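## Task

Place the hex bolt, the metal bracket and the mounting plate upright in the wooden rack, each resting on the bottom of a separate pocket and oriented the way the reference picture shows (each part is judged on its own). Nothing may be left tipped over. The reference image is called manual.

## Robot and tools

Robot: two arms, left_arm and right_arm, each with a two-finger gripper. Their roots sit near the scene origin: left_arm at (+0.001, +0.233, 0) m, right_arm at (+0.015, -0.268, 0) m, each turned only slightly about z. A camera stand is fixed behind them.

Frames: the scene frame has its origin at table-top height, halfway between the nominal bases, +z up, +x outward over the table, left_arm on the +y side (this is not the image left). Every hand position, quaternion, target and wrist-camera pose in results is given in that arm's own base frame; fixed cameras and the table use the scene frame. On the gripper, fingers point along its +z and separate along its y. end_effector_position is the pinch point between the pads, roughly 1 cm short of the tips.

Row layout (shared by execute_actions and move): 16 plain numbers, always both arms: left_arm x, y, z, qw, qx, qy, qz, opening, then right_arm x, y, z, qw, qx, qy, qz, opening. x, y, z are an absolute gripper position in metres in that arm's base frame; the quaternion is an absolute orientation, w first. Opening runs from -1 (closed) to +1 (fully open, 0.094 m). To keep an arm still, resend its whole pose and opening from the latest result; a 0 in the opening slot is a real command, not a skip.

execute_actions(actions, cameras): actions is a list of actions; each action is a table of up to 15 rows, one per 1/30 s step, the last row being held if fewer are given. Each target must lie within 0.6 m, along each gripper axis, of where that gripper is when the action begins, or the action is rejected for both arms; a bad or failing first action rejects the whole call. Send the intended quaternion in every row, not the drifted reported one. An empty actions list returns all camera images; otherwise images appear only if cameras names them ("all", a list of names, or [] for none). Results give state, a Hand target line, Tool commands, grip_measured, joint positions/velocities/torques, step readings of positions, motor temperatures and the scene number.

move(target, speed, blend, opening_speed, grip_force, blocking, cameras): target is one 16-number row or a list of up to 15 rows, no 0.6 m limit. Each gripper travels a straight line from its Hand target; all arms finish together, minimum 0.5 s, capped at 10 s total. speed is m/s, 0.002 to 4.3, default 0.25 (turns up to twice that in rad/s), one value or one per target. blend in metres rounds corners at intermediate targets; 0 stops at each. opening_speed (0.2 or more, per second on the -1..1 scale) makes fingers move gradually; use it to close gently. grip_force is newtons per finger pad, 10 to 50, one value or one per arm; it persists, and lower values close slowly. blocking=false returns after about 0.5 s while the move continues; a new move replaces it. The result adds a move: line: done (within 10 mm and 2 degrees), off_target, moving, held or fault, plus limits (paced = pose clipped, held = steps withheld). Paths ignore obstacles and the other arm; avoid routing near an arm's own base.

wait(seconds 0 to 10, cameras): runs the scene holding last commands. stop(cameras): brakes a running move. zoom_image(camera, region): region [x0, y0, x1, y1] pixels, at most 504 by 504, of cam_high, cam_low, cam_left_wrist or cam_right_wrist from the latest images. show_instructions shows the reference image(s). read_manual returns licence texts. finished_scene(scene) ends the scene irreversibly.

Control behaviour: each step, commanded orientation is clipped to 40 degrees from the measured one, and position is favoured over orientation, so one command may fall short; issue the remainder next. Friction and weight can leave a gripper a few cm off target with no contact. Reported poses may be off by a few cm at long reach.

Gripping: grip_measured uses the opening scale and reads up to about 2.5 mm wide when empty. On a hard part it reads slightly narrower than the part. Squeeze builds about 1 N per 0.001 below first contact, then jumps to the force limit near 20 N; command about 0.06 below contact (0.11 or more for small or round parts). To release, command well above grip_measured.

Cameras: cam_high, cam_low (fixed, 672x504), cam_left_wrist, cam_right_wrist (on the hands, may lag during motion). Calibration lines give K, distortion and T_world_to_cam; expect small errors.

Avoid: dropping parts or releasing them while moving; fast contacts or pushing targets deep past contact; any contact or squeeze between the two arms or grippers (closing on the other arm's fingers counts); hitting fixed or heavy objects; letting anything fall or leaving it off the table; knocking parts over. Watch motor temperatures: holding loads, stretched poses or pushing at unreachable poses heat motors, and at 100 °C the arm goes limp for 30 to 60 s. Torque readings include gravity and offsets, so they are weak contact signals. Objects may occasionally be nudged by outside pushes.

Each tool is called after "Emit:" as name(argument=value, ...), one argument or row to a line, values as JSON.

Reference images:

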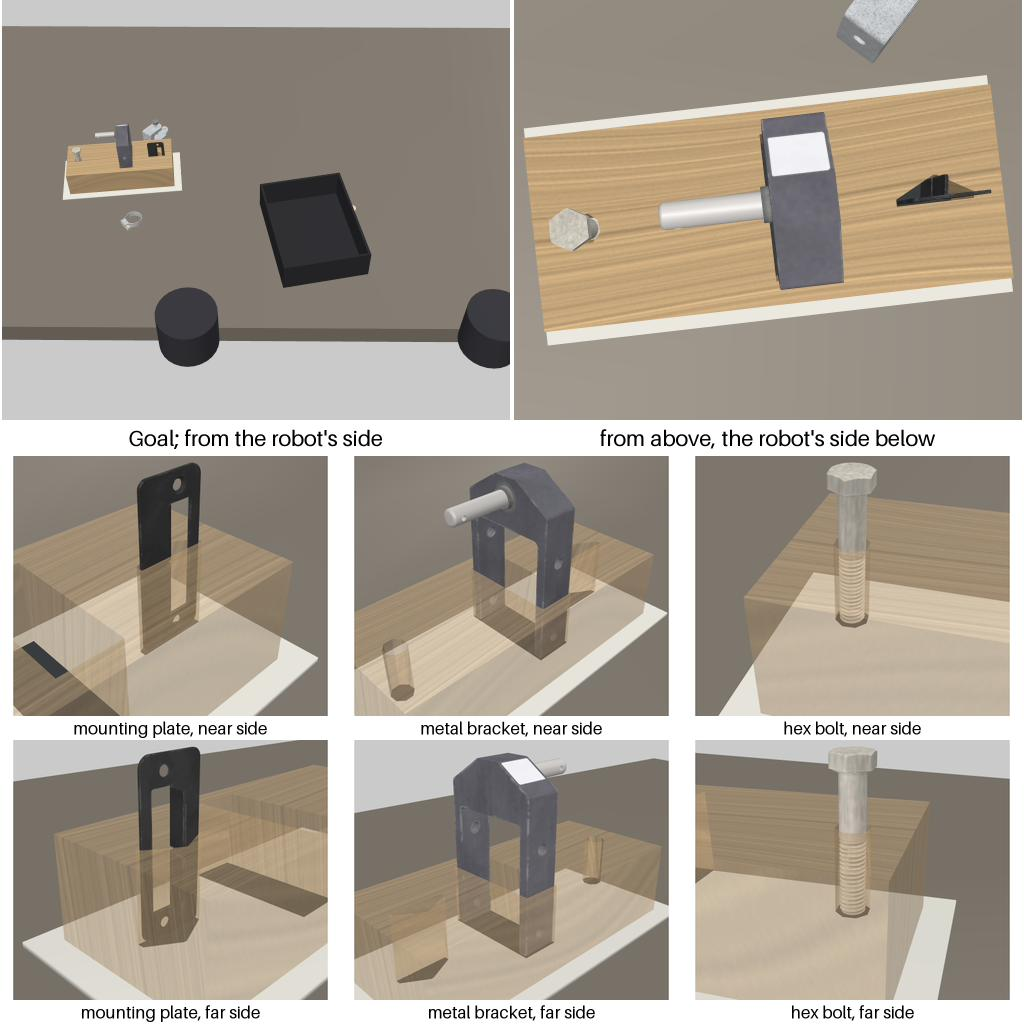

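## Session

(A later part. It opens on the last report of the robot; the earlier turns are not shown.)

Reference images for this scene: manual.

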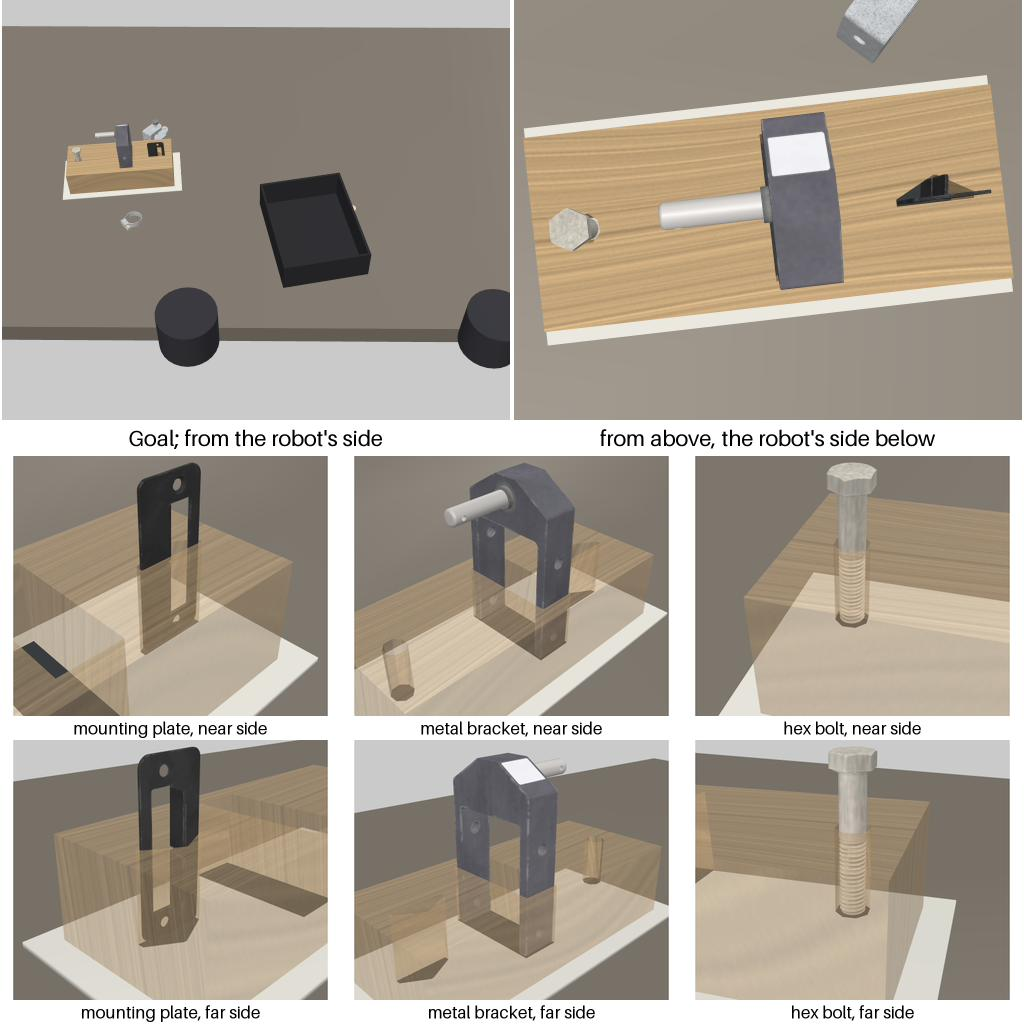

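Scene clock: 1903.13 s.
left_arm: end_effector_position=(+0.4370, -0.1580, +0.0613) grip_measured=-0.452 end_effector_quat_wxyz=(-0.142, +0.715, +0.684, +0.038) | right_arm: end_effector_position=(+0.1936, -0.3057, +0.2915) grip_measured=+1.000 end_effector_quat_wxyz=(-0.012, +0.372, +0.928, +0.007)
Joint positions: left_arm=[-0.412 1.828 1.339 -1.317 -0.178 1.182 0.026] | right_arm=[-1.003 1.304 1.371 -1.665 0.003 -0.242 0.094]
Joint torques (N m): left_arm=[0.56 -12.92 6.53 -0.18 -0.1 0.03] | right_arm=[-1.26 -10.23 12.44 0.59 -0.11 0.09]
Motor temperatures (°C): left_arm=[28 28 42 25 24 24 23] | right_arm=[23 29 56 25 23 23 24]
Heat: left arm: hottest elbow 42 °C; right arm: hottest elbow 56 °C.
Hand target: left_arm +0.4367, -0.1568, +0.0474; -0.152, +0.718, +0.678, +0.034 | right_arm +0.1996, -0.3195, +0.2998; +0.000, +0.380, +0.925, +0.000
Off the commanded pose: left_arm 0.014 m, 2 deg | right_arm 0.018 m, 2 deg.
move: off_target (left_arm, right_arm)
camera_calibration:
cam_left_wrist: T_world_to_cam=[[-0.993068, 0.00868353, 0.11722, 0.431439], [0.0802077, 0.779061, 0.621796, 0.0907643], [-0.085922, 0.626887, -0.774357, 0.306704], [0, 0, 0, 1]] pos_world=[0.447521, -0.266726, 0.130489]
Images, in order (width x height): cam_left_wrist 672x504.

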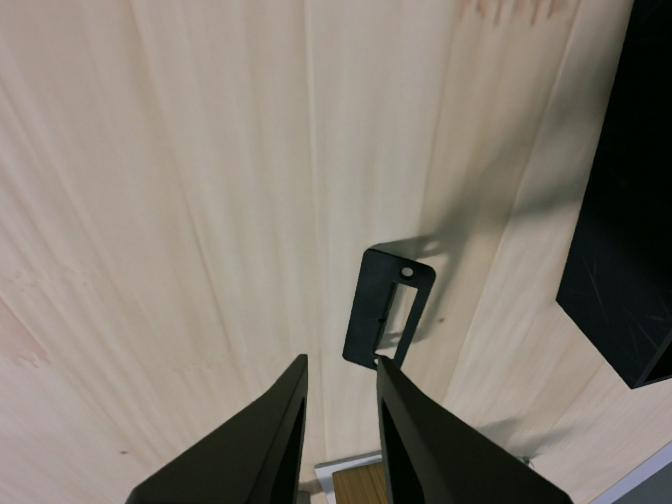

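Emit:
move(
  target=[
    [0.420,-0.157,0.042,-0.1468,0.8006,0.5783,0.0531,-0.45,0.20,-0.32,0.30,0,0.38,0.925,0,1],
  ],
  speed=0.1,
  cameras=["cam_left_wrist"],
)

Emit:
zoom_image(
  camera="cam_left_wrist",
  region=[240, 220, 460, 440],
)

Scene clock: 1932.33 s.
left_arm: end_effector_position=(+0.4202, -0.1529, +0.0388) grip_measured=-0.452 end_effector_quat_wxyz=(-0.153, +0.794, +0.586, +0.049) | right_arm: end_effector_position=(+0.1936, -0.3057, +0.2915) grip_measured=+1.000 end_effector_quat_wxyz=(-0.012, +0.372, +0.928, +0.007)
Joint positions: left_arm=[-0.437 1.813 1.244 -1.229 -0.231 1.406 0.026] | right_arm=[-1.003 1.304 1.371 -1.665 0.003 -0.242 0.094]
Joint torques (N m): left_arm=[-0.73 -15.21 5.93 -0.31 -0.11 0.07] | right_arm=[-1.26 -10.17 12.44 0.59 -0.11 0.09]
Motor temperatures (°C): left_arm=[28 29 40 25 24 24 23] | right_arm=[23 29 56 25 23 23 24]
Heat: left arm: hottest elbow 40 °C; right arm: hottest elbow 56 °C.
Hand target: left_arm +0.4199, -0.1569, +0.0419; -0.147, +0.801, +0.578, +0.053 | right_arm +0.1996, -0.3195, +0.2998; +0.000, +0.380, +0.925, +0.000
Off the commanded pose: left_arm 0.005 m, 1 deg | right_arm 0.018 m, 2 deg.
move: off_target (right_arm)
camera_calibration:
cam_left_wrist: T_world_to_cam=[[-0.955529, 0.252359, 0.152573, 0.437476], [0.290919, 0.721988, 0.627773, 0.00465798], [0.0482682, 0.644242, -0.763297, 0.230417], [0, 0, 0, 1]] pos_world=[0.405545, -0.262209, 0.106206]
Images, in order (width x height): cam_left_wrist 672x504.

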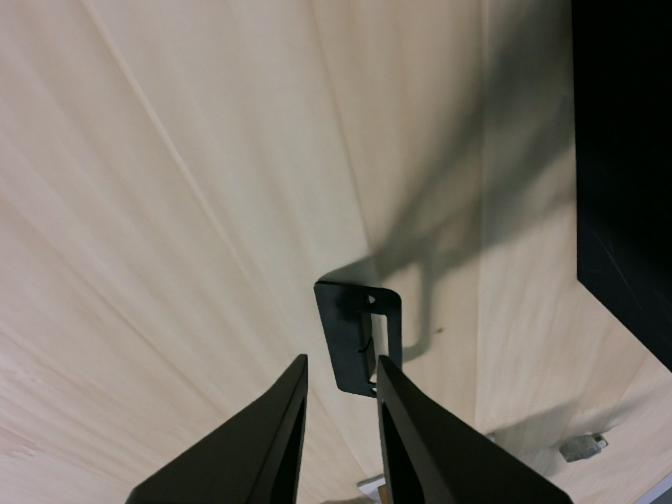

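Scaled by 2.291 from the camera's 672x504 image, which has a finer 960x720 frame.

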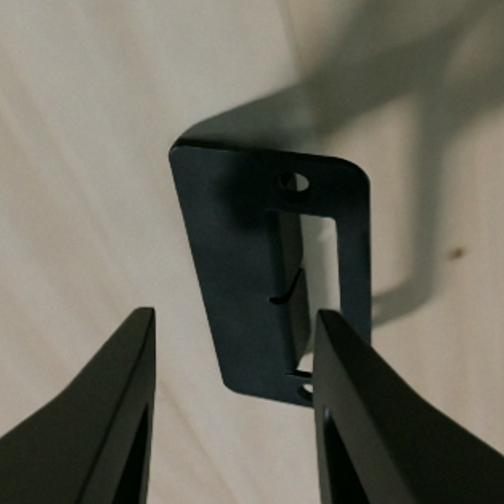

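Emit:
move(
  target=[
    [0.416,-0.141,0.018,-0.1468,0.8006,0.5783,0.0531,-0.45,0.20,-0.32,0.30,0,0.38,0.925,0,1],
  ],
  speed=0.05,
  cameras=["cam_left_wrist"],
)

Emit:
zoom_image(
  camera="cam_left_wrist",
  region=[240, 240, 460, 460],
)

Scene clock: 1944.63 s.
left_arm: end_effector_position=(+0.4157, -0.1468, +0.0215) grip_measured=-0.452 end_effector_quat_wxyz=(-0.146, +0.800, +0.579, +0.054) | right_arm: end_effector_position=(+0.1936, -0.3057, +0.2915) grip_measured=+1.000 end_effector_quat_wxyz=(-0.012, +0.372, +0.928, +0.007)
Joint positions: left_arm=[-0.431 1.813 1.191 -1.156 -0.237 1.433 0.026] | right_arm=[-1.003 1.304 1.371 -1.665 0.003 -0.242 0.094]
Joint torques (N m): left_arm=[1.08 -14.33 5.45 -0.06 -0.1 0.02] | right_arm=[-1.2 -10.23 12.44 0.59 -0.11 0.09]
Motor temperatures (°C): left_arm=[28 30 40 25 24 24 23] | right_arm=[23 29 56 25 23 23 24]
Heat: left arm: hottest elbow 40 °C; right arm: hottest elbow 56 °C.
Hand target: left_arm +0.4159, -0.1410, +0.0180; -0.147, +0.801, +0.579, +0.053 | right_arm +0.1996, -0.3195, +0.2998; +0.000, +0.380, +0.925, +0.000
Off the commanded pose: left_arm 0.007 m, 0 deg | right_arm 0.018 m, 2 deg.
move: off_target (right_arm)
camera_calibration:
cam_left_wrist: T_world_to_cam=[[-0.951965, 0.273196, 0.138297, 0.436207], [0.297672, 0.719787, 0.627135, 0.00923852], [0.071786, 0.638178, -0.766535, 0.202888], [0, 0, 0, 1]] pos_world=[0.397939, -0.255298, 0.0894005]
Images, in order (width x height): cam_left_wrist 672x504.

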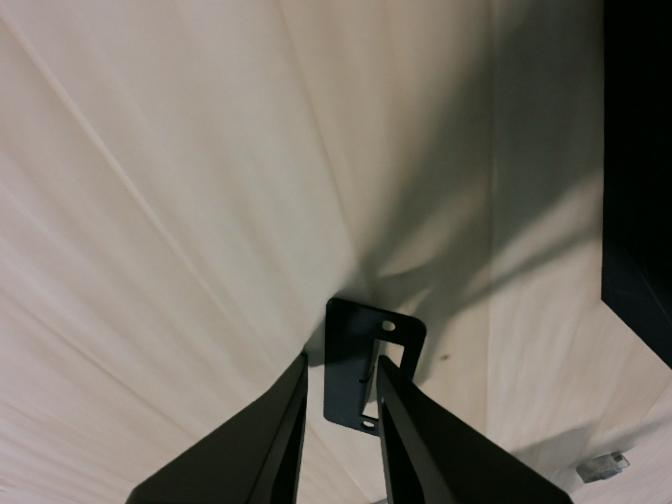

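Scaled by 2.291 from the camera's 672x504 image, which has a finer 960x720 frame.

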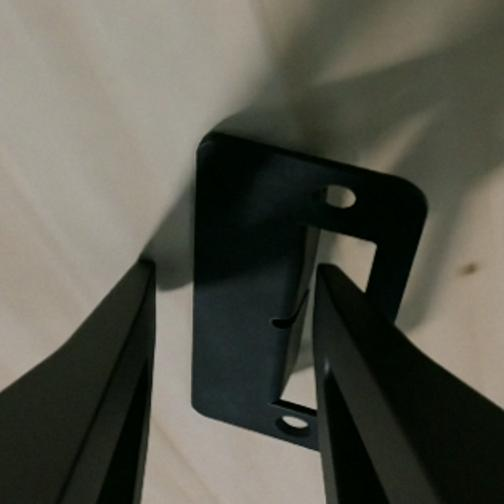

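Emit:
move(
  target=[
    [0.4165,-0.142,0.006,-0.1468,0.8006,0.5783,0.0531,-0.45,0.20,-0.32,0.30,0,0.38,0.925,0,1],
    [0.4165,-0.142,0.008,-0.1468,0.8006,0.5783,0.0531,-0.98,0.20,-0.32,0.30,0,0.38,0.925,0,1],
  ],
  speed=0.05,
  opening_speed=0.4,
  cameras=["cam_left_wrist"],
)

Emit:
zoom_image(
  camera="cam_left_wrist",
  region=[240, 240, 460, 460],
)

Scene clock: 1956.60 s.
left_arm: end_effector_position=(+0.4201, -0.1481, +0.0201) grip_measured=-0.671 end_effector_quat_wxyz=(-0.138, +0.801, +0.580, +0.061) | right_arm: end_effector_position=(+0.1936, -0.3057, +0.2915) grip_measured=+1.000 end_effector_quat_wxyz=(-0.012, +0.372, +0.928, +0.007)
Joint positions: left_arm=[-0.431 1.812 1.189 -1.132 -0.24 1.434 0.015] | right_arm=[-1.003 1.304 1.371 -1.665 0.003 -0.242 0.094]
Joint torques (N m): left_arm=[1.44 -12.69 5.08 -0.16 0.04 0.03] | right_arm=[-1.26 -10.23 12.44 0.59 -0.11 0.09]
Motor temperatures (°C): left_arm=[28 29 39 25 24 24 23] | right_arm=[23 29 56 25 23 23 24]
Heat: left arm: hottest elbow 39 °C; right arm: hottest elbow 56 °C.
Hand target: left_arm +0.4162, -0.1420, +0.0083; -0.147, +0.801, +0.578, +0.053 | right_arm +0.1996, -0.3195, +0.2998; +0.000, +0.380, +0.925, +0.000
Off the commanded pose: left_arm 0.014 m, 1 deg | right_arm 0.018 m, 2 deg.
move: off_target (left_arm, right_arm); target 2's new opening was sent with left_arm's hand 0.014 m and 1 deg from that target
camera_calibration:
cam_left_wrist: T_world_to_cam=[[-0.954232, 0.275246, 0.116961, 0.442597], [0.285629, 0.722864, 0.629193, 0.0153168], [0.0886357, 0.633804, -0.768399, 0.194689], [0, 0, 0, 1]] pos_world=[0.400709, -0.25629, 0.088195]
Images, in order (width x height): cam_left_wrist 672x504.

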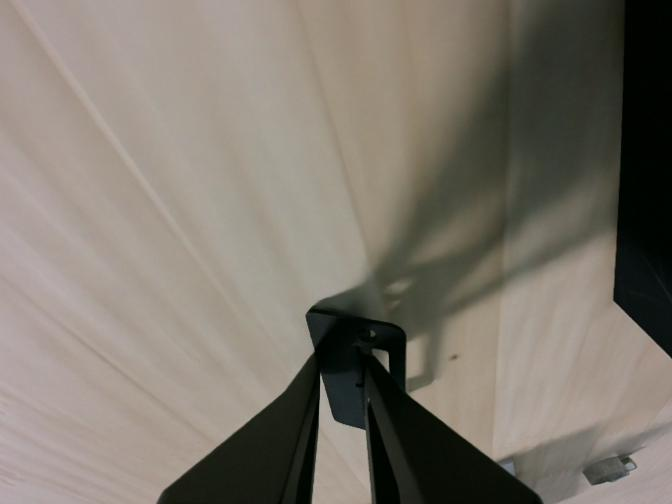

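Scaled by 2.291 from the camera's 672x504 image, which has a finer 960x720 frame.

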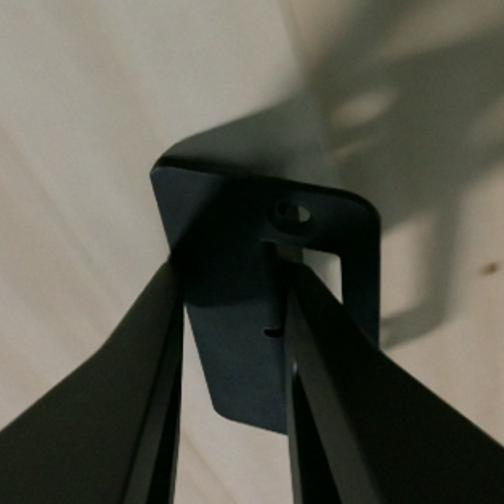

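Gripped at 15 mm. Lift.

Emit:
move(
  target=[0.42,-0.146,0.18,-0.1468,0.8006,0.5783,0.0531,-0.98,0.20,-0.32,0.30,0,0.38,0.925,0,1],
  speed=0.12,
  cameras=["cam_left_wrist","cam_low"],
)

Emit:
zoom_image(
  camera="cam_left_wrist",
  region=[240, 240, 460, 460],
)

Emit:
zoom_image(
  camera="cam_low",
  region=[380, 160, 500, 280],
)

Scene clock: 1964.63 s.
left_arm: end_effector_position=(+0.4099, -0.1435, +0.1666) grip_measured=-0.978 end_effector_quat_wxyz=(-0.160, +0.800, +0.576, +0.048) | right_arm: end_effector_position=(+0.1936, -0.3057, +0.2915) grip_measured=+1.000 end_effector_quat_wxyz=(-0.012, +0.372, +0.928, +0.007)
Joint positions: left_arm=[-0.431 1.653 1.39 -1.544 -0.24 1.434 0.001] | right_arm=[-1.003 1.304 1.371 -1.665 0.003 -0.242 0.094]
Joint torques (N m): left_arm=[0.79 -13.63 9.94 -0.92 0.05 -0.04] | right_arm=[-1.26 -10.23 12.44 0.59 -0.11 0.09]
Motor temperatures (°C): left_arm=[28 29 39 25 24 24 23] | right_arm=[23 29 56 25 23 23 24]
Heat: left arm: hottest elbow 39 °C; right arm: hottest elbow 56 °C.
Hand target: left_arm +0.4196, -0.1458, +0.1801; -0.147, +0.801, +0.578, +0.053 | right_arm +0.1996, -0.3195, +0.2998; +0.000, +0.380, +0.925, +0.000
Off the commanded pose: left_arm 0.017 m, 2 deg | right_arm 0.018 m, 2 deg.
move: off_target (left_arm, right_arm)
camera_calibration:
cam_left_wrist: T_world_to_cam=[[-0.947505, 0.272149, 0.167839, 0.402742], [0.31543, 0.709674, 0.629974, -0.0915256], [0.0523358, 0.649844, -0.758263, 0.320798], [0, 0, 0, 1]] pos_world=[0.39368, -0.253121, 0.233312]
Images, in order (width x height): cam_low 672x504, cam_left_wrist 672x504.

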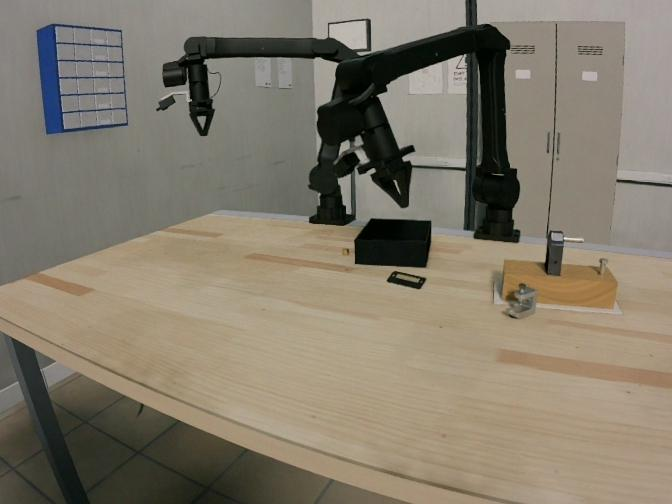

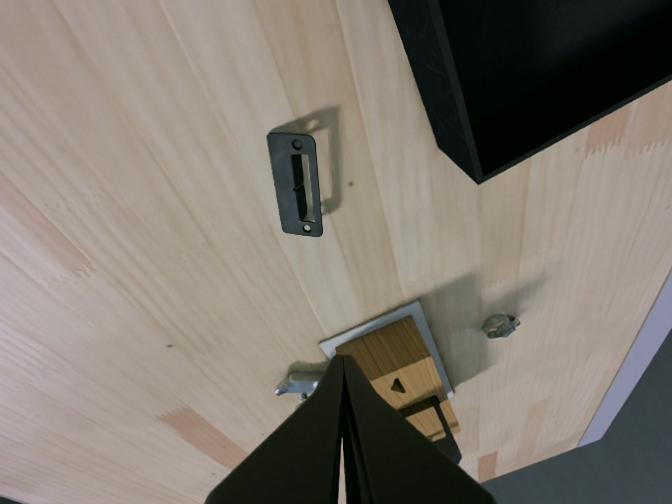

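Scaled by 2.291 from the camera's 672x504 image, which has a finer 960x720 frame.

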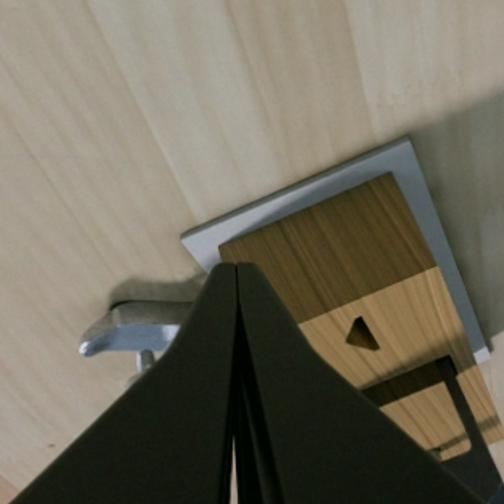

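Scaled by 4.200 from the camera's 672x504 image, which has a finer 960x720 frame.

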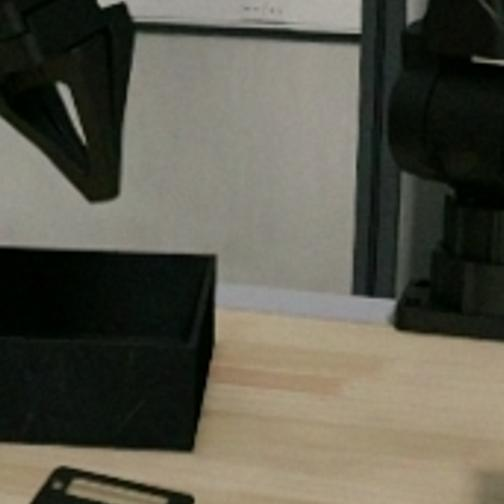

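Emit:
move(
  target=[
    [0.429,-0.16,0.075,-0.1002,0.7649,0.6360,-0.0161,-0.45,0.20,-0.32,0.30,0,0.38,0.925,0,1],
    [0.429,-0.153,0.040,-0.1002,0.7649,0.6360,-0.0161,-0.45,0.20,-0.32,0.30,0,0.38,0.925,0,1],
  ],
  speed=0.12,
  cameras=["cam_left_wrist"],
)

Emit:
zoom_image(
  camera="cam_left_wrist",
  region=[240, 220, 460, 440],
)

Scene clock: 1999.67 s.
left_arm: end_effector_position=(+0.4273, -0.1563, +0.0509) grip_measured=-0.452 end_effector_quat_wxyz=(-0.094, +0.768, +0.634, -0.012) | right_arm: end_effector_position=(+0.1936, -0.3057, +0.2915) grip_measured=+1.000 end_effector_quat_wxyz=(-0.012, +0.372, +0.928, +0.007)
Joint positions: left_arm=[-0.376 1.783 1.257 -1.221 -0.069 1.379 0.026] | right_arm=[-1.003 1.304 1.371 -1.665 0.003 -0.242 0.094]
Joint torques (N m): left_arm=[1.03 -12.34 6.53 -0.31 0.09 -0.06] | right_arm=[-1.26 -10.17 12.44 0.59 -0.11 0.09]
Motor temperatures (°C): left_arm=[28 29 43 25 24 24 23] | right_arm=[23 29 57 25 23 23 24]
Heat: left arm: hottest elbow 43 °C; right arm: hottest elbow 57 °C.
Hand target: left_arm +0.4287, -0.1529, +0.0401; -0.100, +0.765, +0.636, -0.016 | right_arm +0.1996, -0.3195, +0.2998; +0.000, +0.380, +0.925, +0.000
Off the commanded pose: left_arm 0.012 m, 1 deg | right_arm 0.018 m, 2 deg.
move: off_target (left_arm, right_arm)
camera_calibration:
cam_left_wrist: T_world_to_cam=[[-0.978804, 0.159591, 0.128351, 0.439928], [0.202761, 0.84336, 0.497626, 0.0606754], [-0.0288293, 0.513103, -0.857843, 0.258829], [0, 0, 0, 1]] pos_world=[0.425762, -0.254185, 0.135376]
Images, in order (width x height): cam_left_wrist 672x504.

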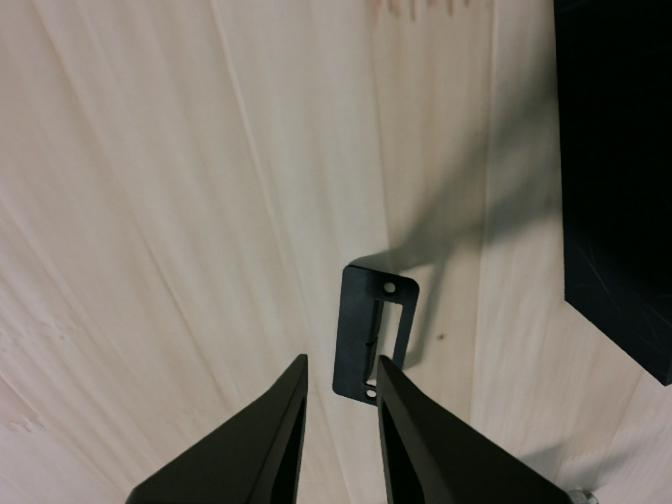

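Scaled by 2.291 from the camera's 672x504 image, which has a finer 960x720 frame.

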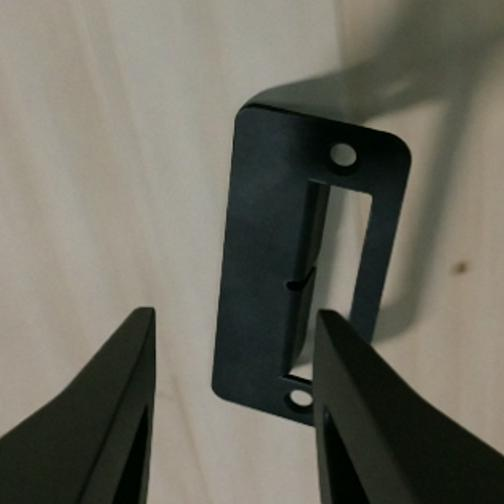

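Emit:
move(
  target=[
    [0.4255,-0.137,0.028,-0.1012,0.8124,0.5740,-0.0082,-0.45,0.20,-0.32,0.30,0,0.38,0.925,0,1],
  ],
  speed=0.08,
  cameras=["cam_left_wrist"],
)

Emit:
zoom_image(
  camera="cam_left_wrist",
  region=[240, 240, 460, 460],
)

Scene clock: 2018.27 s.
left_arm: end_effector_position=(+0.4252, -0.1419, +0.0357) grip_measured=-0.452 end_effector_quat_wxyz=(-0.097, +0.812, +0.576, -0.005) | right_arm: end_effector_position=(+0.1936, -0.3057, +0.2915) grip_measured=+1.000 end_effector_quat_wxyz=(-0.012, +0.372, +0.928, +0.007)
Joint positions: left_arm=[-0.36 1.783 1.21 -1.164 -0.099 1.54 0.026] | right_arm=[-1.003 1.304 1.371 -1.665 0.003 -0.242 0.094]
Joint torques (N m): left_arm=[1.03 -12.34 6.11 -0.09 -0.02 0.05] | right_arm=[-1.2 -10.29 12.42 0.61 -0.11 0.09]
Motor temperatures (°C): left_arm=[28 29 42 25 24 24 23] | right_arm=[23 29 57 25 23 23 24]
Heat: left arm: hottest elbow 42 °C; right arm: hottest elbow 57 °C.
Hand target: left_arm +0.4253, -0.1370, +0.0281; -0.101, +0.813, +0.574, -0.008 | right_arm +0.1996, -0.3195, +0.2998; +0.000, +0.380, +0.925, +0.000
Off the commanded pose: left_arm 0.009 m, 1 deg | right_arm 0.018 m, 2 deg.
move: off_target (right_arm)
camera_calibration:
cam_left_wrist: T_world_to_cam=[[-0.94484, 0.299774, 0.131957, 0.442811], [0.324576, 0.802948, 0.499926, -0.00101866], [0.04391, 0.51518, -0.855956, 0.207607], [0, 0, 0, 1]] pos_world=[0.409601, -0.23888, 0.119779]
Images, in order (width x height): cam_left_wrist 672x504.

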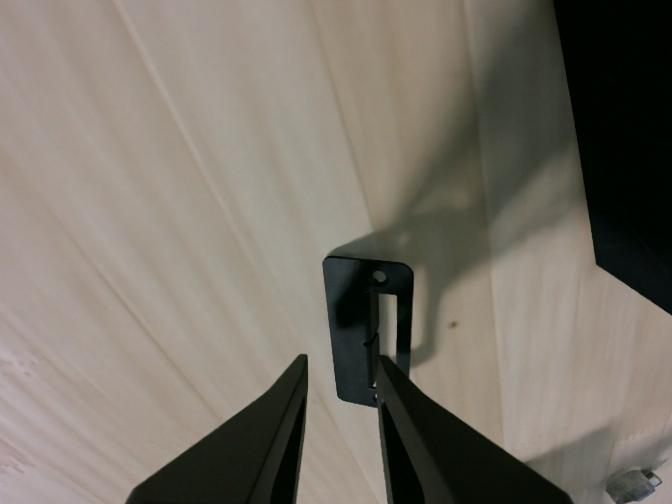

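Scaled by 2.291 from the camera's 672x504 image, which has a finer 960x720 frame.

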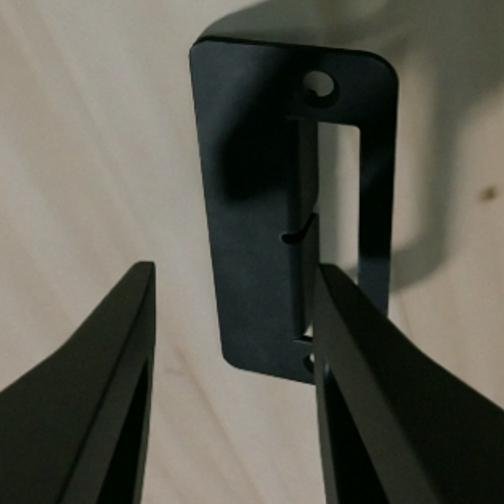

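Emit:
move(
  target=[
    [0.418,-0.136,0.027,-0.1012,0.8124,0.5740,-0.0082,-0.45,0.20,-0.32,0.30,0,0.38,0.925,0,1],
  ],
  speed=0.05,
  cameras=["cam_left_wrist"],
)

Emit:
zoom_image(
  camera="cam_left_wrist",
  region=[240, 240, 460, 460],
)

Scene clock: 2027.63 s.
left_arm: end_effector_position=(+0.4171, -0.1389, +0.0286) grip_measured=-0.452 end_effector_quat_wxyz=(-0.103, +0.812, +0.575, -0.009) | right_arm: end_effector_position=(+0.1936, -0.3057, +0.2915) grip_measured=+1.000 end_effector_quat_wxyz=(-0.012, +0.372, +0.928, +0.007)
Joint positions: left_arm=[-0.36 1.783 1.186 -1.155 -0.099 1.54 0.026] | right_arm=[-1.003 1.304 1.371 -1.665 0.003 -0.242 0.094]
Joint torques (N m): left_arm=[0.91 -13.33 5.9 -0.16 -0.03 0.03] | right_arm=[-1.26 -10.23 12.42 0.59 -0.11 0.09]
Motor temperatures (°C): left_arm=[28 29 41 25 24 24 23] | right_arm=[23 29 57 25 23 23 24]
Heat: left arm: hottest elbow 41 °C; right arm: hottest elbow 57 °C.
Hand target: left_arm +0.4179, -0.1360, +0.0270; -0.101, +0.812, +0.574, -0.008 | right_arm +0.1996, -0.3195, +0.2998; +0.000, +0.380, +0.925, +0.000
Off the commanded pose: left_arm 0.003 m, 0 deg | right_arm 0.018 m, 2 deg.
move: off_target (right_arm)
camera_calibration:
cam_left_wrist: T_world_to_cam=[[-0.942822, 0.29945, 0.146345, 0.433988], [0.331715, 0.800307, 0.499473, -0.000668173], [0.0324463, 0.519459, -0.853879, 0.205722], [0, 0, 0, 1]] pos_world=[0.40272, -0.236287, 0.112484]
Images, in order (width x height): cam_left_wrist 672x504.

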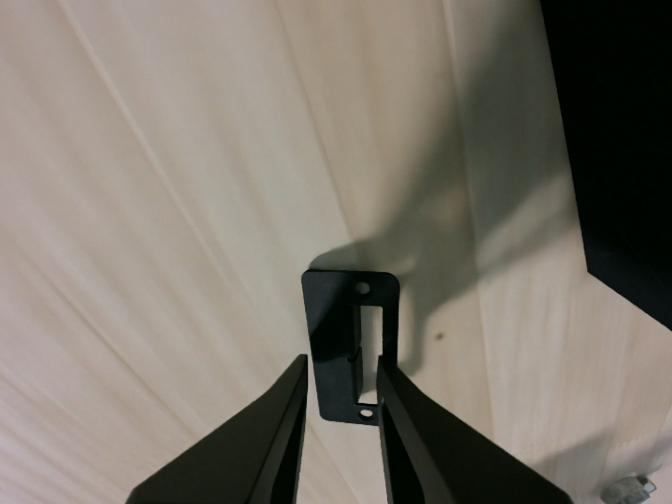

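Scaled by 2.291 from the camera's 672x504 image, which has a finer 960x720 frame.

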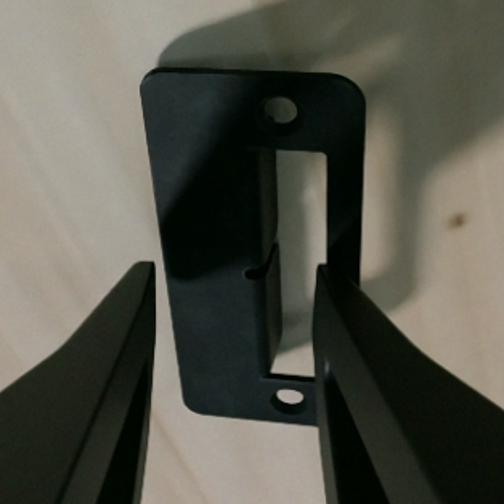

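Emit:
move(
  target=[
    [0.4215,-0.137,0.026,-0.1012,0.8124,0.5740,-0.0082,-0.38,0.20,-0.32,0.30,0,0.38,0.925,0,1],
    [0.4195,-0.134,0.007,-0.1012,0.8124,0.5740,-0.0082,-0.38,0.20,-0.32,0.30,0,0.38,0.925,0,1],
  ],
  speed=0.05,
  cameras=["cam_left_wrist"],
)

Emit:
zoom_image(
  camera="cam_left_wrist",
  region=[240, 240, 460, 460],
)

Scene clock: 2040.23 s.
left_arm: end_effector_position=(+0.4207, -0.1395, +0.0215) grip_measured=-0.382 end_effector_quat_wxyz=(-0.090, +0.812, +0.576, -0.001) | right_arm: end_effector_position=(+0.1936, -0.3057, +0.2915) grip_measured=+1.000 end_effector_quat_wxyz=(-0.012, +0.372, +0.928, +0.007)
Joint positions: left_arm=[-0.358 1.784 1.169 -1.107 -0.099 1.542 0.029] | right_arm=[-1.003 1.304 1.371 -1.665 0.003 -0.242 0.094]
Joint torques (N m): left_arm=[0.91 -11.28 5.82 -0.08 -0.02 0.03] | right_arm=[-1.26 -10.23 12.42 0.59 -0.11 0.09]
Motor temperatures (°C): left_arm=[28 29 40 25 24 24 23] | right_arm=[23 29 57 25 23 23 24]
Heat: left arm: hottest elbow 40 °C; right arm: hottest elbow 57 °C.
Hand target: left_arm +0.4191, -0.1340, +0.0074; -0.101, +0.812, +0.574, -0.008 | right_arm +0.1996, -0.3195, +0.2998; +0.000, +0.380, +0.925, +0.000
Off the commanded pose: left_arm 0.016 m, 1 deg | right_arm 0.018 m, 2 deg.
move: off_target (left_arm, right_arm)
camera_calibration:
cam_left_wrist: T_world_to_cam=[[-0.94642, 0.300836, 0.117421, 0.440882], [0.318085, 0.805582, 0.499859, 0.00862255], [0.055783, 0.510427, -0.85811, 0.188849], [0, 0, 0, 1]] pos_world=[0.403982, -0.235973, 0.105974]
Images, in order (width x height): cam_left_wrist 672x504.

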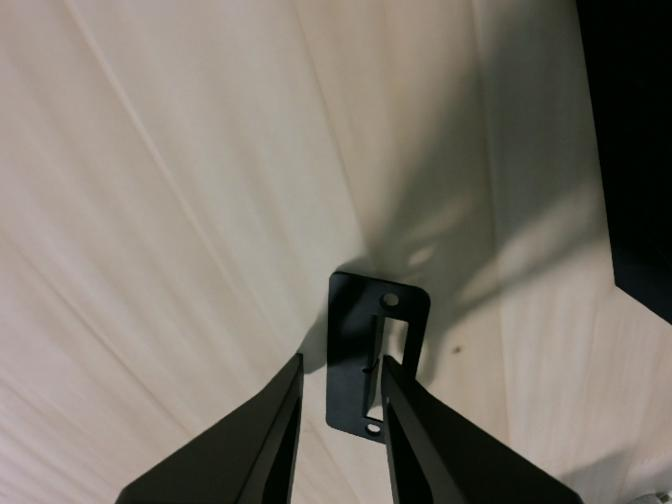

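Scaled by 2.291 from the camera's 672x504 image, which has a finer 960x720 frame.

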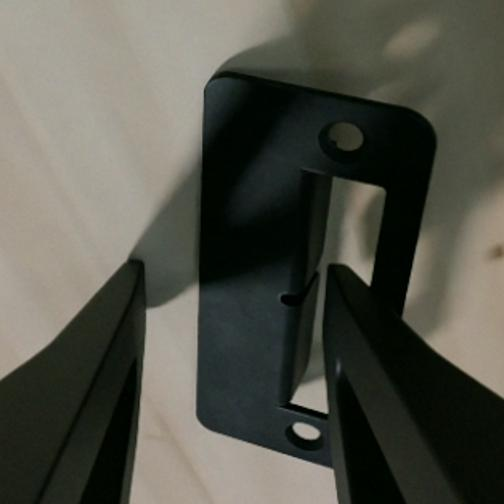

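Emit:
move(
  target=[
    [0.421,-0.137,0.004,-0.1012,0.8124,0.5740,-0.0082,-0.38,0.20,-0.32,0.30,0,0.38,0.925,0,1],
    [0.421,-0.137,0.006,-0.1012,0.8124,0.5740,-0.0082,-0.98,0.20,-0.32,0.30,0,0.38,0.925,0,1],
  ],
  speed=0.05,
  opening_speed=0.4,
  cameras=["cam_left_wrist"],
)

Emit:
zoom_image(
  camera="cam_left_wrist",
  region=[240, 240, 460, 460],
)

Emit:
move(
  target=[0.423,-0.142,0.08,-0.1012,0.8124,0.5740,-0.0082,-0.98,0.20,-0.32,0.30,0,0.38,0.925,0,1],
  speed=0.06,
  cameras=["cam_left_wrist"],
)

Emit:
zoom_image(
  camera="cam_left_wrist",
  region=[240, 240, 460, 460],
)

Scene clock: 2056.80 s.
left_arm: end_effector_position=(+0.4215, -0.1397, +0.0205) grip_measured=-0.673 end_effector_quat_wxyz=(-0.090, +0.812, +0.576, +0.000) | right_arm: end_effector_position=(+0.1936, -0.3057, +0.2915) grip_measured=+1.000 end_effector_quat_wxyz=(-0.012, +0.372, +0.928, +0.007)
Joint positions: left_arm=[-0.358 1.786 1.169 -1.103 -0.1 1.542 0.015] | right_arm=[-1.003 1.304 1.371 -1.665 0.003 -0.242 0.094]
Joint torques (N m): left_arm=[1.2 -11.34 6.22 -0.24 0 -0.01] | right_arm=[-1.2 -10.23 12.44 0.59 -0.11 0.1]
Motor temperatures (°C): left_arm=[27 29 39 25 24 24 23] | right_arm=[23 29 57 25 23 23 24]
Heat: left arm: hottest elbow 39 °C; right arm: hottest elbow 57 °C.
Hand target: left_arm +0.4206, -0.1369, +0.0063; -0.101, +0.813, +0.574, -0.008 | right_arm +0.1996, -0.3195, +0.2998; +0.000, +0.380, +0.925, +0.000
Off the commanded pose: left_arm 0.015 m, 2 deg | right_arm 0.018 m, 2 deg.
move: off_target (left_arm, right_arm); target 2's new opening was sent with left_arm's hand 0.015 m and 2 deg from that target
camera_calibration:
cam_left_wrist: T_world_to_cam=[[-0.946547, 0.301316, 0.115141, 0.441935], [0.317315, 0.805648, 0.500243, 0.0094121], [0.0579685, 0.510039, -0.858196, 0.187098], [0, 0, 0, 1]] pos_world=[0.404479, -0.236172, 0.104973]
Images, in order (width x height): cam_left_wrist 672x504.

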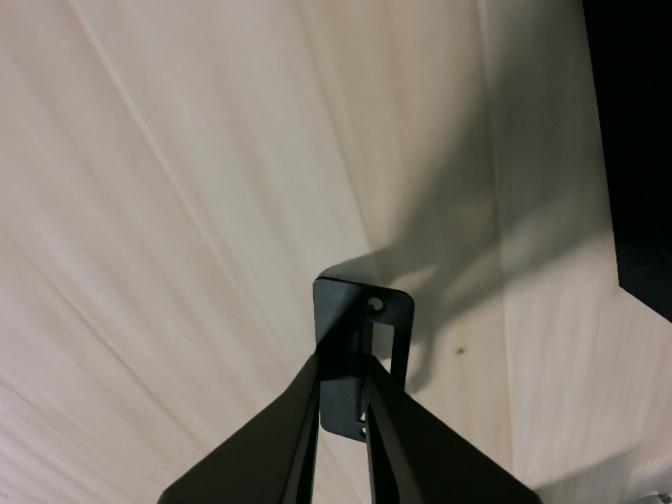

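Scaled by 2.291 from the camera's 672x504 image, which has a finer 960x720 frame.

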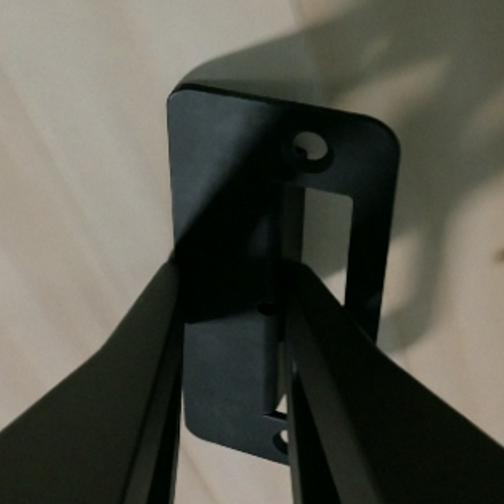

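Scene clock: 2058.57 s.
left_arm: end_effector_position=(+0.4105, -0.1356, +0.0651) grip_measured=-0.674 end_effector_quat_wxyz=(-0.116, +0.811, +0.573, -0.018) | right_arm: end_effector_position=(+0.1936, -0.3057, +0.2915) grip_measured=+1.000 end_effector_quat_wxyz=(-0.012, +0.372, +0.928, +0.007)
Joint positions: left_arm=[-0.358 1.736 1.226 -1.275 -0.1 1.542 0.015] | right_arm=[-1.003 1.304 1.371 -1.665 0.003 -0.242 0.094]
Joint torques (N m): left_arm=[-0.21 -14.45 9.11 -0.94 0.07 -0.09] | right_arm=[-1.2 -10.29 12.44 0.59 -0.11 0.09]
Motor temperatures (°C): left_arm=[27 29 39 25 24 24 23] | right_arm=[23 29 57 25 23 23 24]
Heat: left arm: hottest elbow 39 °C; right arm: hottest elbow 57 °C.
Hand target: left_arm +0.4225, -0.1419, +0.0801; -0.101, +0.813, +0.574, -0.008 | right_arm +0.1996, -0.3195, +0.2998; +0.000, +0.380, +0.925, +0.000
Off the commanded pose: left_arm 0.020 m, 2 deg | right_arm 0.018 m, 2 deg.
move: off_target (left_arm, right_arm)
camera_calibration:
cam_left_wrist: T_world_to_cam=[[-0.937716, 0.298061, 0.17846, 0.417039], [0.347337, 0.794429, 0.498237, -0.0263718], [0.00673106, 0.529191, -0.848476, 0.246888], [0, 0, 0, 1]] pos_world=[0.398563, -0.234003, 0.148193]
Images, in order (width x height): cam_left_wrist 672x504.

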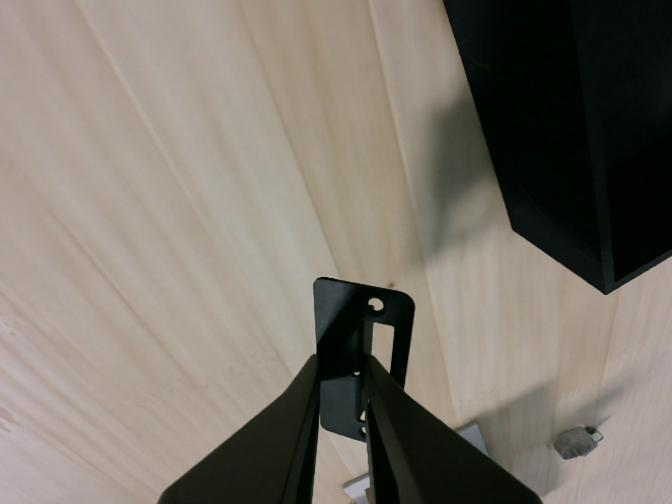

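Scaled by 2.291 from the camera's 672x504 image, which has a finer 960x720 frame.

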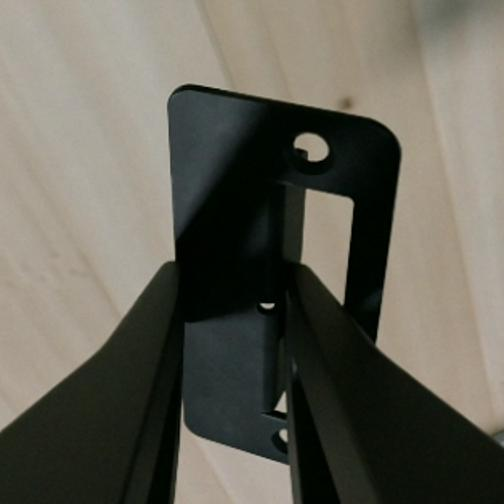

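Emit:
move(
  target=[
    [0.38,-0.10,0.20,0.310,0.3971,0.8516,-0.1445,-0.98,0.20,-0.32,0.30,0,0.38,0.925,0,1],
    [0.33,0.0,0.22,0.6682,-0.0389,0.7421,0.0350,-0.98,0.20,-0.32,0.30,0,0.38,0.925,0,1],
    [0.36,0.088,0.185,0.6682,-0.0389,0.7421,0.0350,-0.98,0.20,-0.32,0.30,0,0.38,0.925,0,1],
  ],
  blend=[0.03,0.03,0],
  speed=0.3,
  cameras=["cam_left_wrist","cam_low","cam_high"],
)

Emit:
zoom_image(
  camera="cam_low",
  region=[480, 180, 640, 320],
)

Emit:
zoom_image(
  camera="cam_left_wrist",
  region=[200, 240, 480, 504],
)

Emit:
zoom_image(
  camera="cam_high",
  region=[380, 170, 490, 280],
)

Scene clock: 2104.57 s.
left_arm: end_effector_position=(+0.3559, +0.0830, +0.1780) grip_measured=-0.675 end_effector_quat_wxyz=(+0.662, -0.041, +0.748, +0.028) | right_arm: end_effector_position=(+0.1936, -0.3057, +0.2915) grip_measured=+1.000 end_effector_quat_wxyz=(-0.012, +0.372, +0.928, +0.007)
Joint positions: left_arm=[0.348 0.917 0.156 0.634 0.25 0.019 0.015] | right_arm=[-1.003 1.304 1.371 -1.665 0.003 -0.242 0.094]
Joint torques (N m): left_arm=[1.79 -0.85 8.02 2.14 0.18 -0.02] | right_arm=[-1.2 -10.23 12.44 0.59 -0.11 0.1]
Motor temperatures (°C): left_arm=[27 30 41 25 24 24 25] | right_arm=[23 29 57 25 23 23 24]
Heat: left arm: hottest elbow 41 °C; right arm: hottest elbow 57 °C.
Hand target: left_arm +0.3598, +0.0879, +0.1850; +0.668, -0.039, +0.742, +0.035 | right_arm +0.1996, -0.3195, +0.2998; +0.000, +0.380, +0.925, +0.000
Off the commanded pose: left_arm 0.010 m, 1 deg | right_arm 0.018 m, 2 deg.
move: off_target (right_arm)
camera_calibration:
cam_left_wrist: T_world_to_cam=[[0.12934, -0.991066, 0.0325554, 0.0337613], [-0.510542, -0.0947024, -0.854621, 0.382514], [0.850069, 0.0939162, -0.51823, -0.0954115], [0, 0, 0, 1]] pos_world=[0.272029, 0.0786453, 0.276361]
Images, in order (width x height): cam_high 672x504, cam_low 672x504, cam_left_wrist 672x504.

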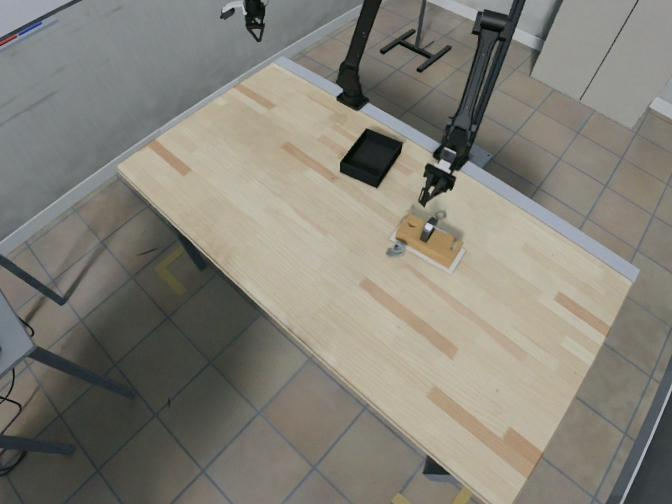

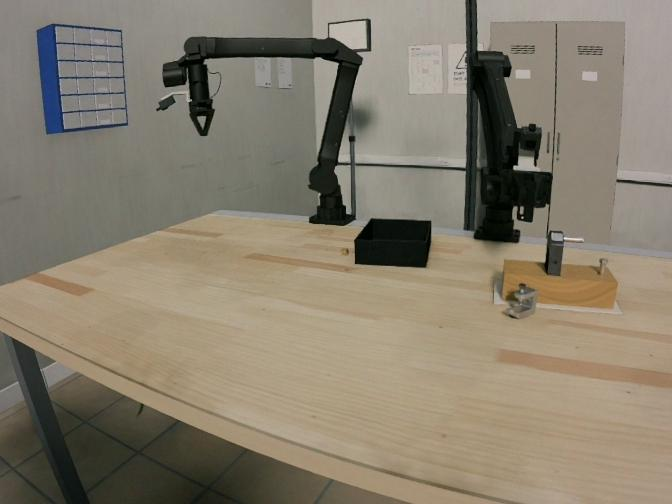

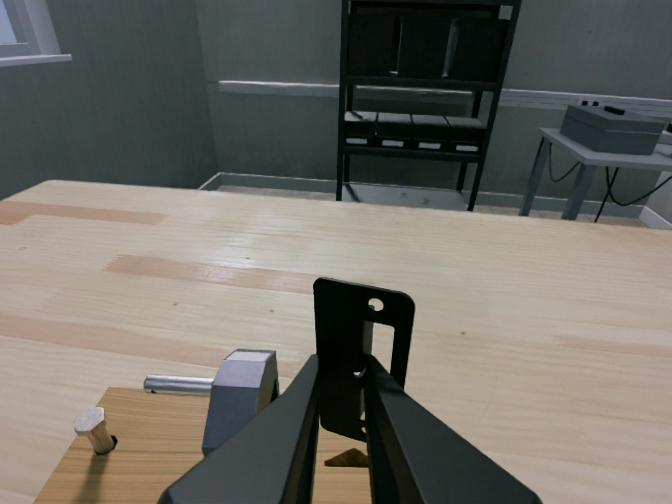

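Scaled by 3.150 from the camera's 672x504 image, which has a finer 960x720 frame.

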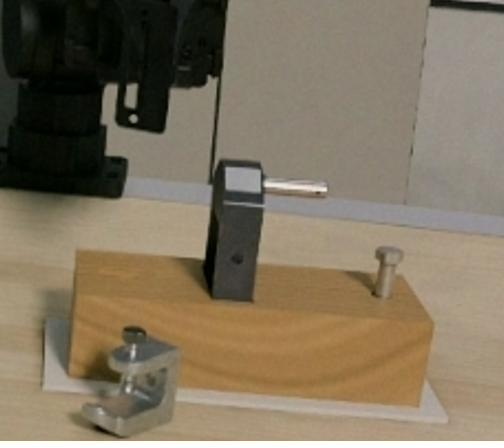

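Scaled by 1.800 from the camera's 672x504 image, which has a finer 960x720 frame.

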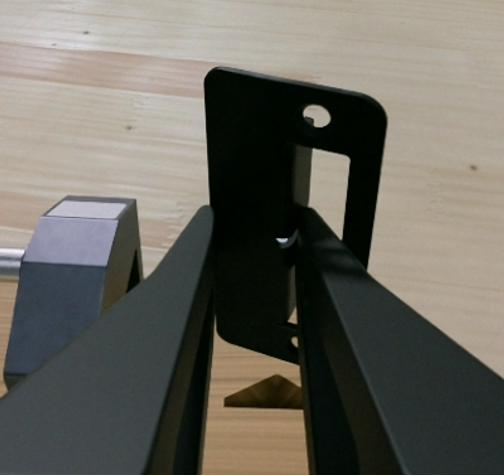

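Scaled by 4.582 from the camera's 672x504 image, which has a finer 960x720 frame.

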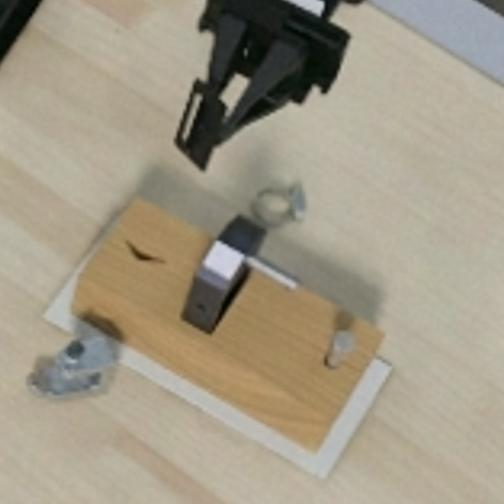

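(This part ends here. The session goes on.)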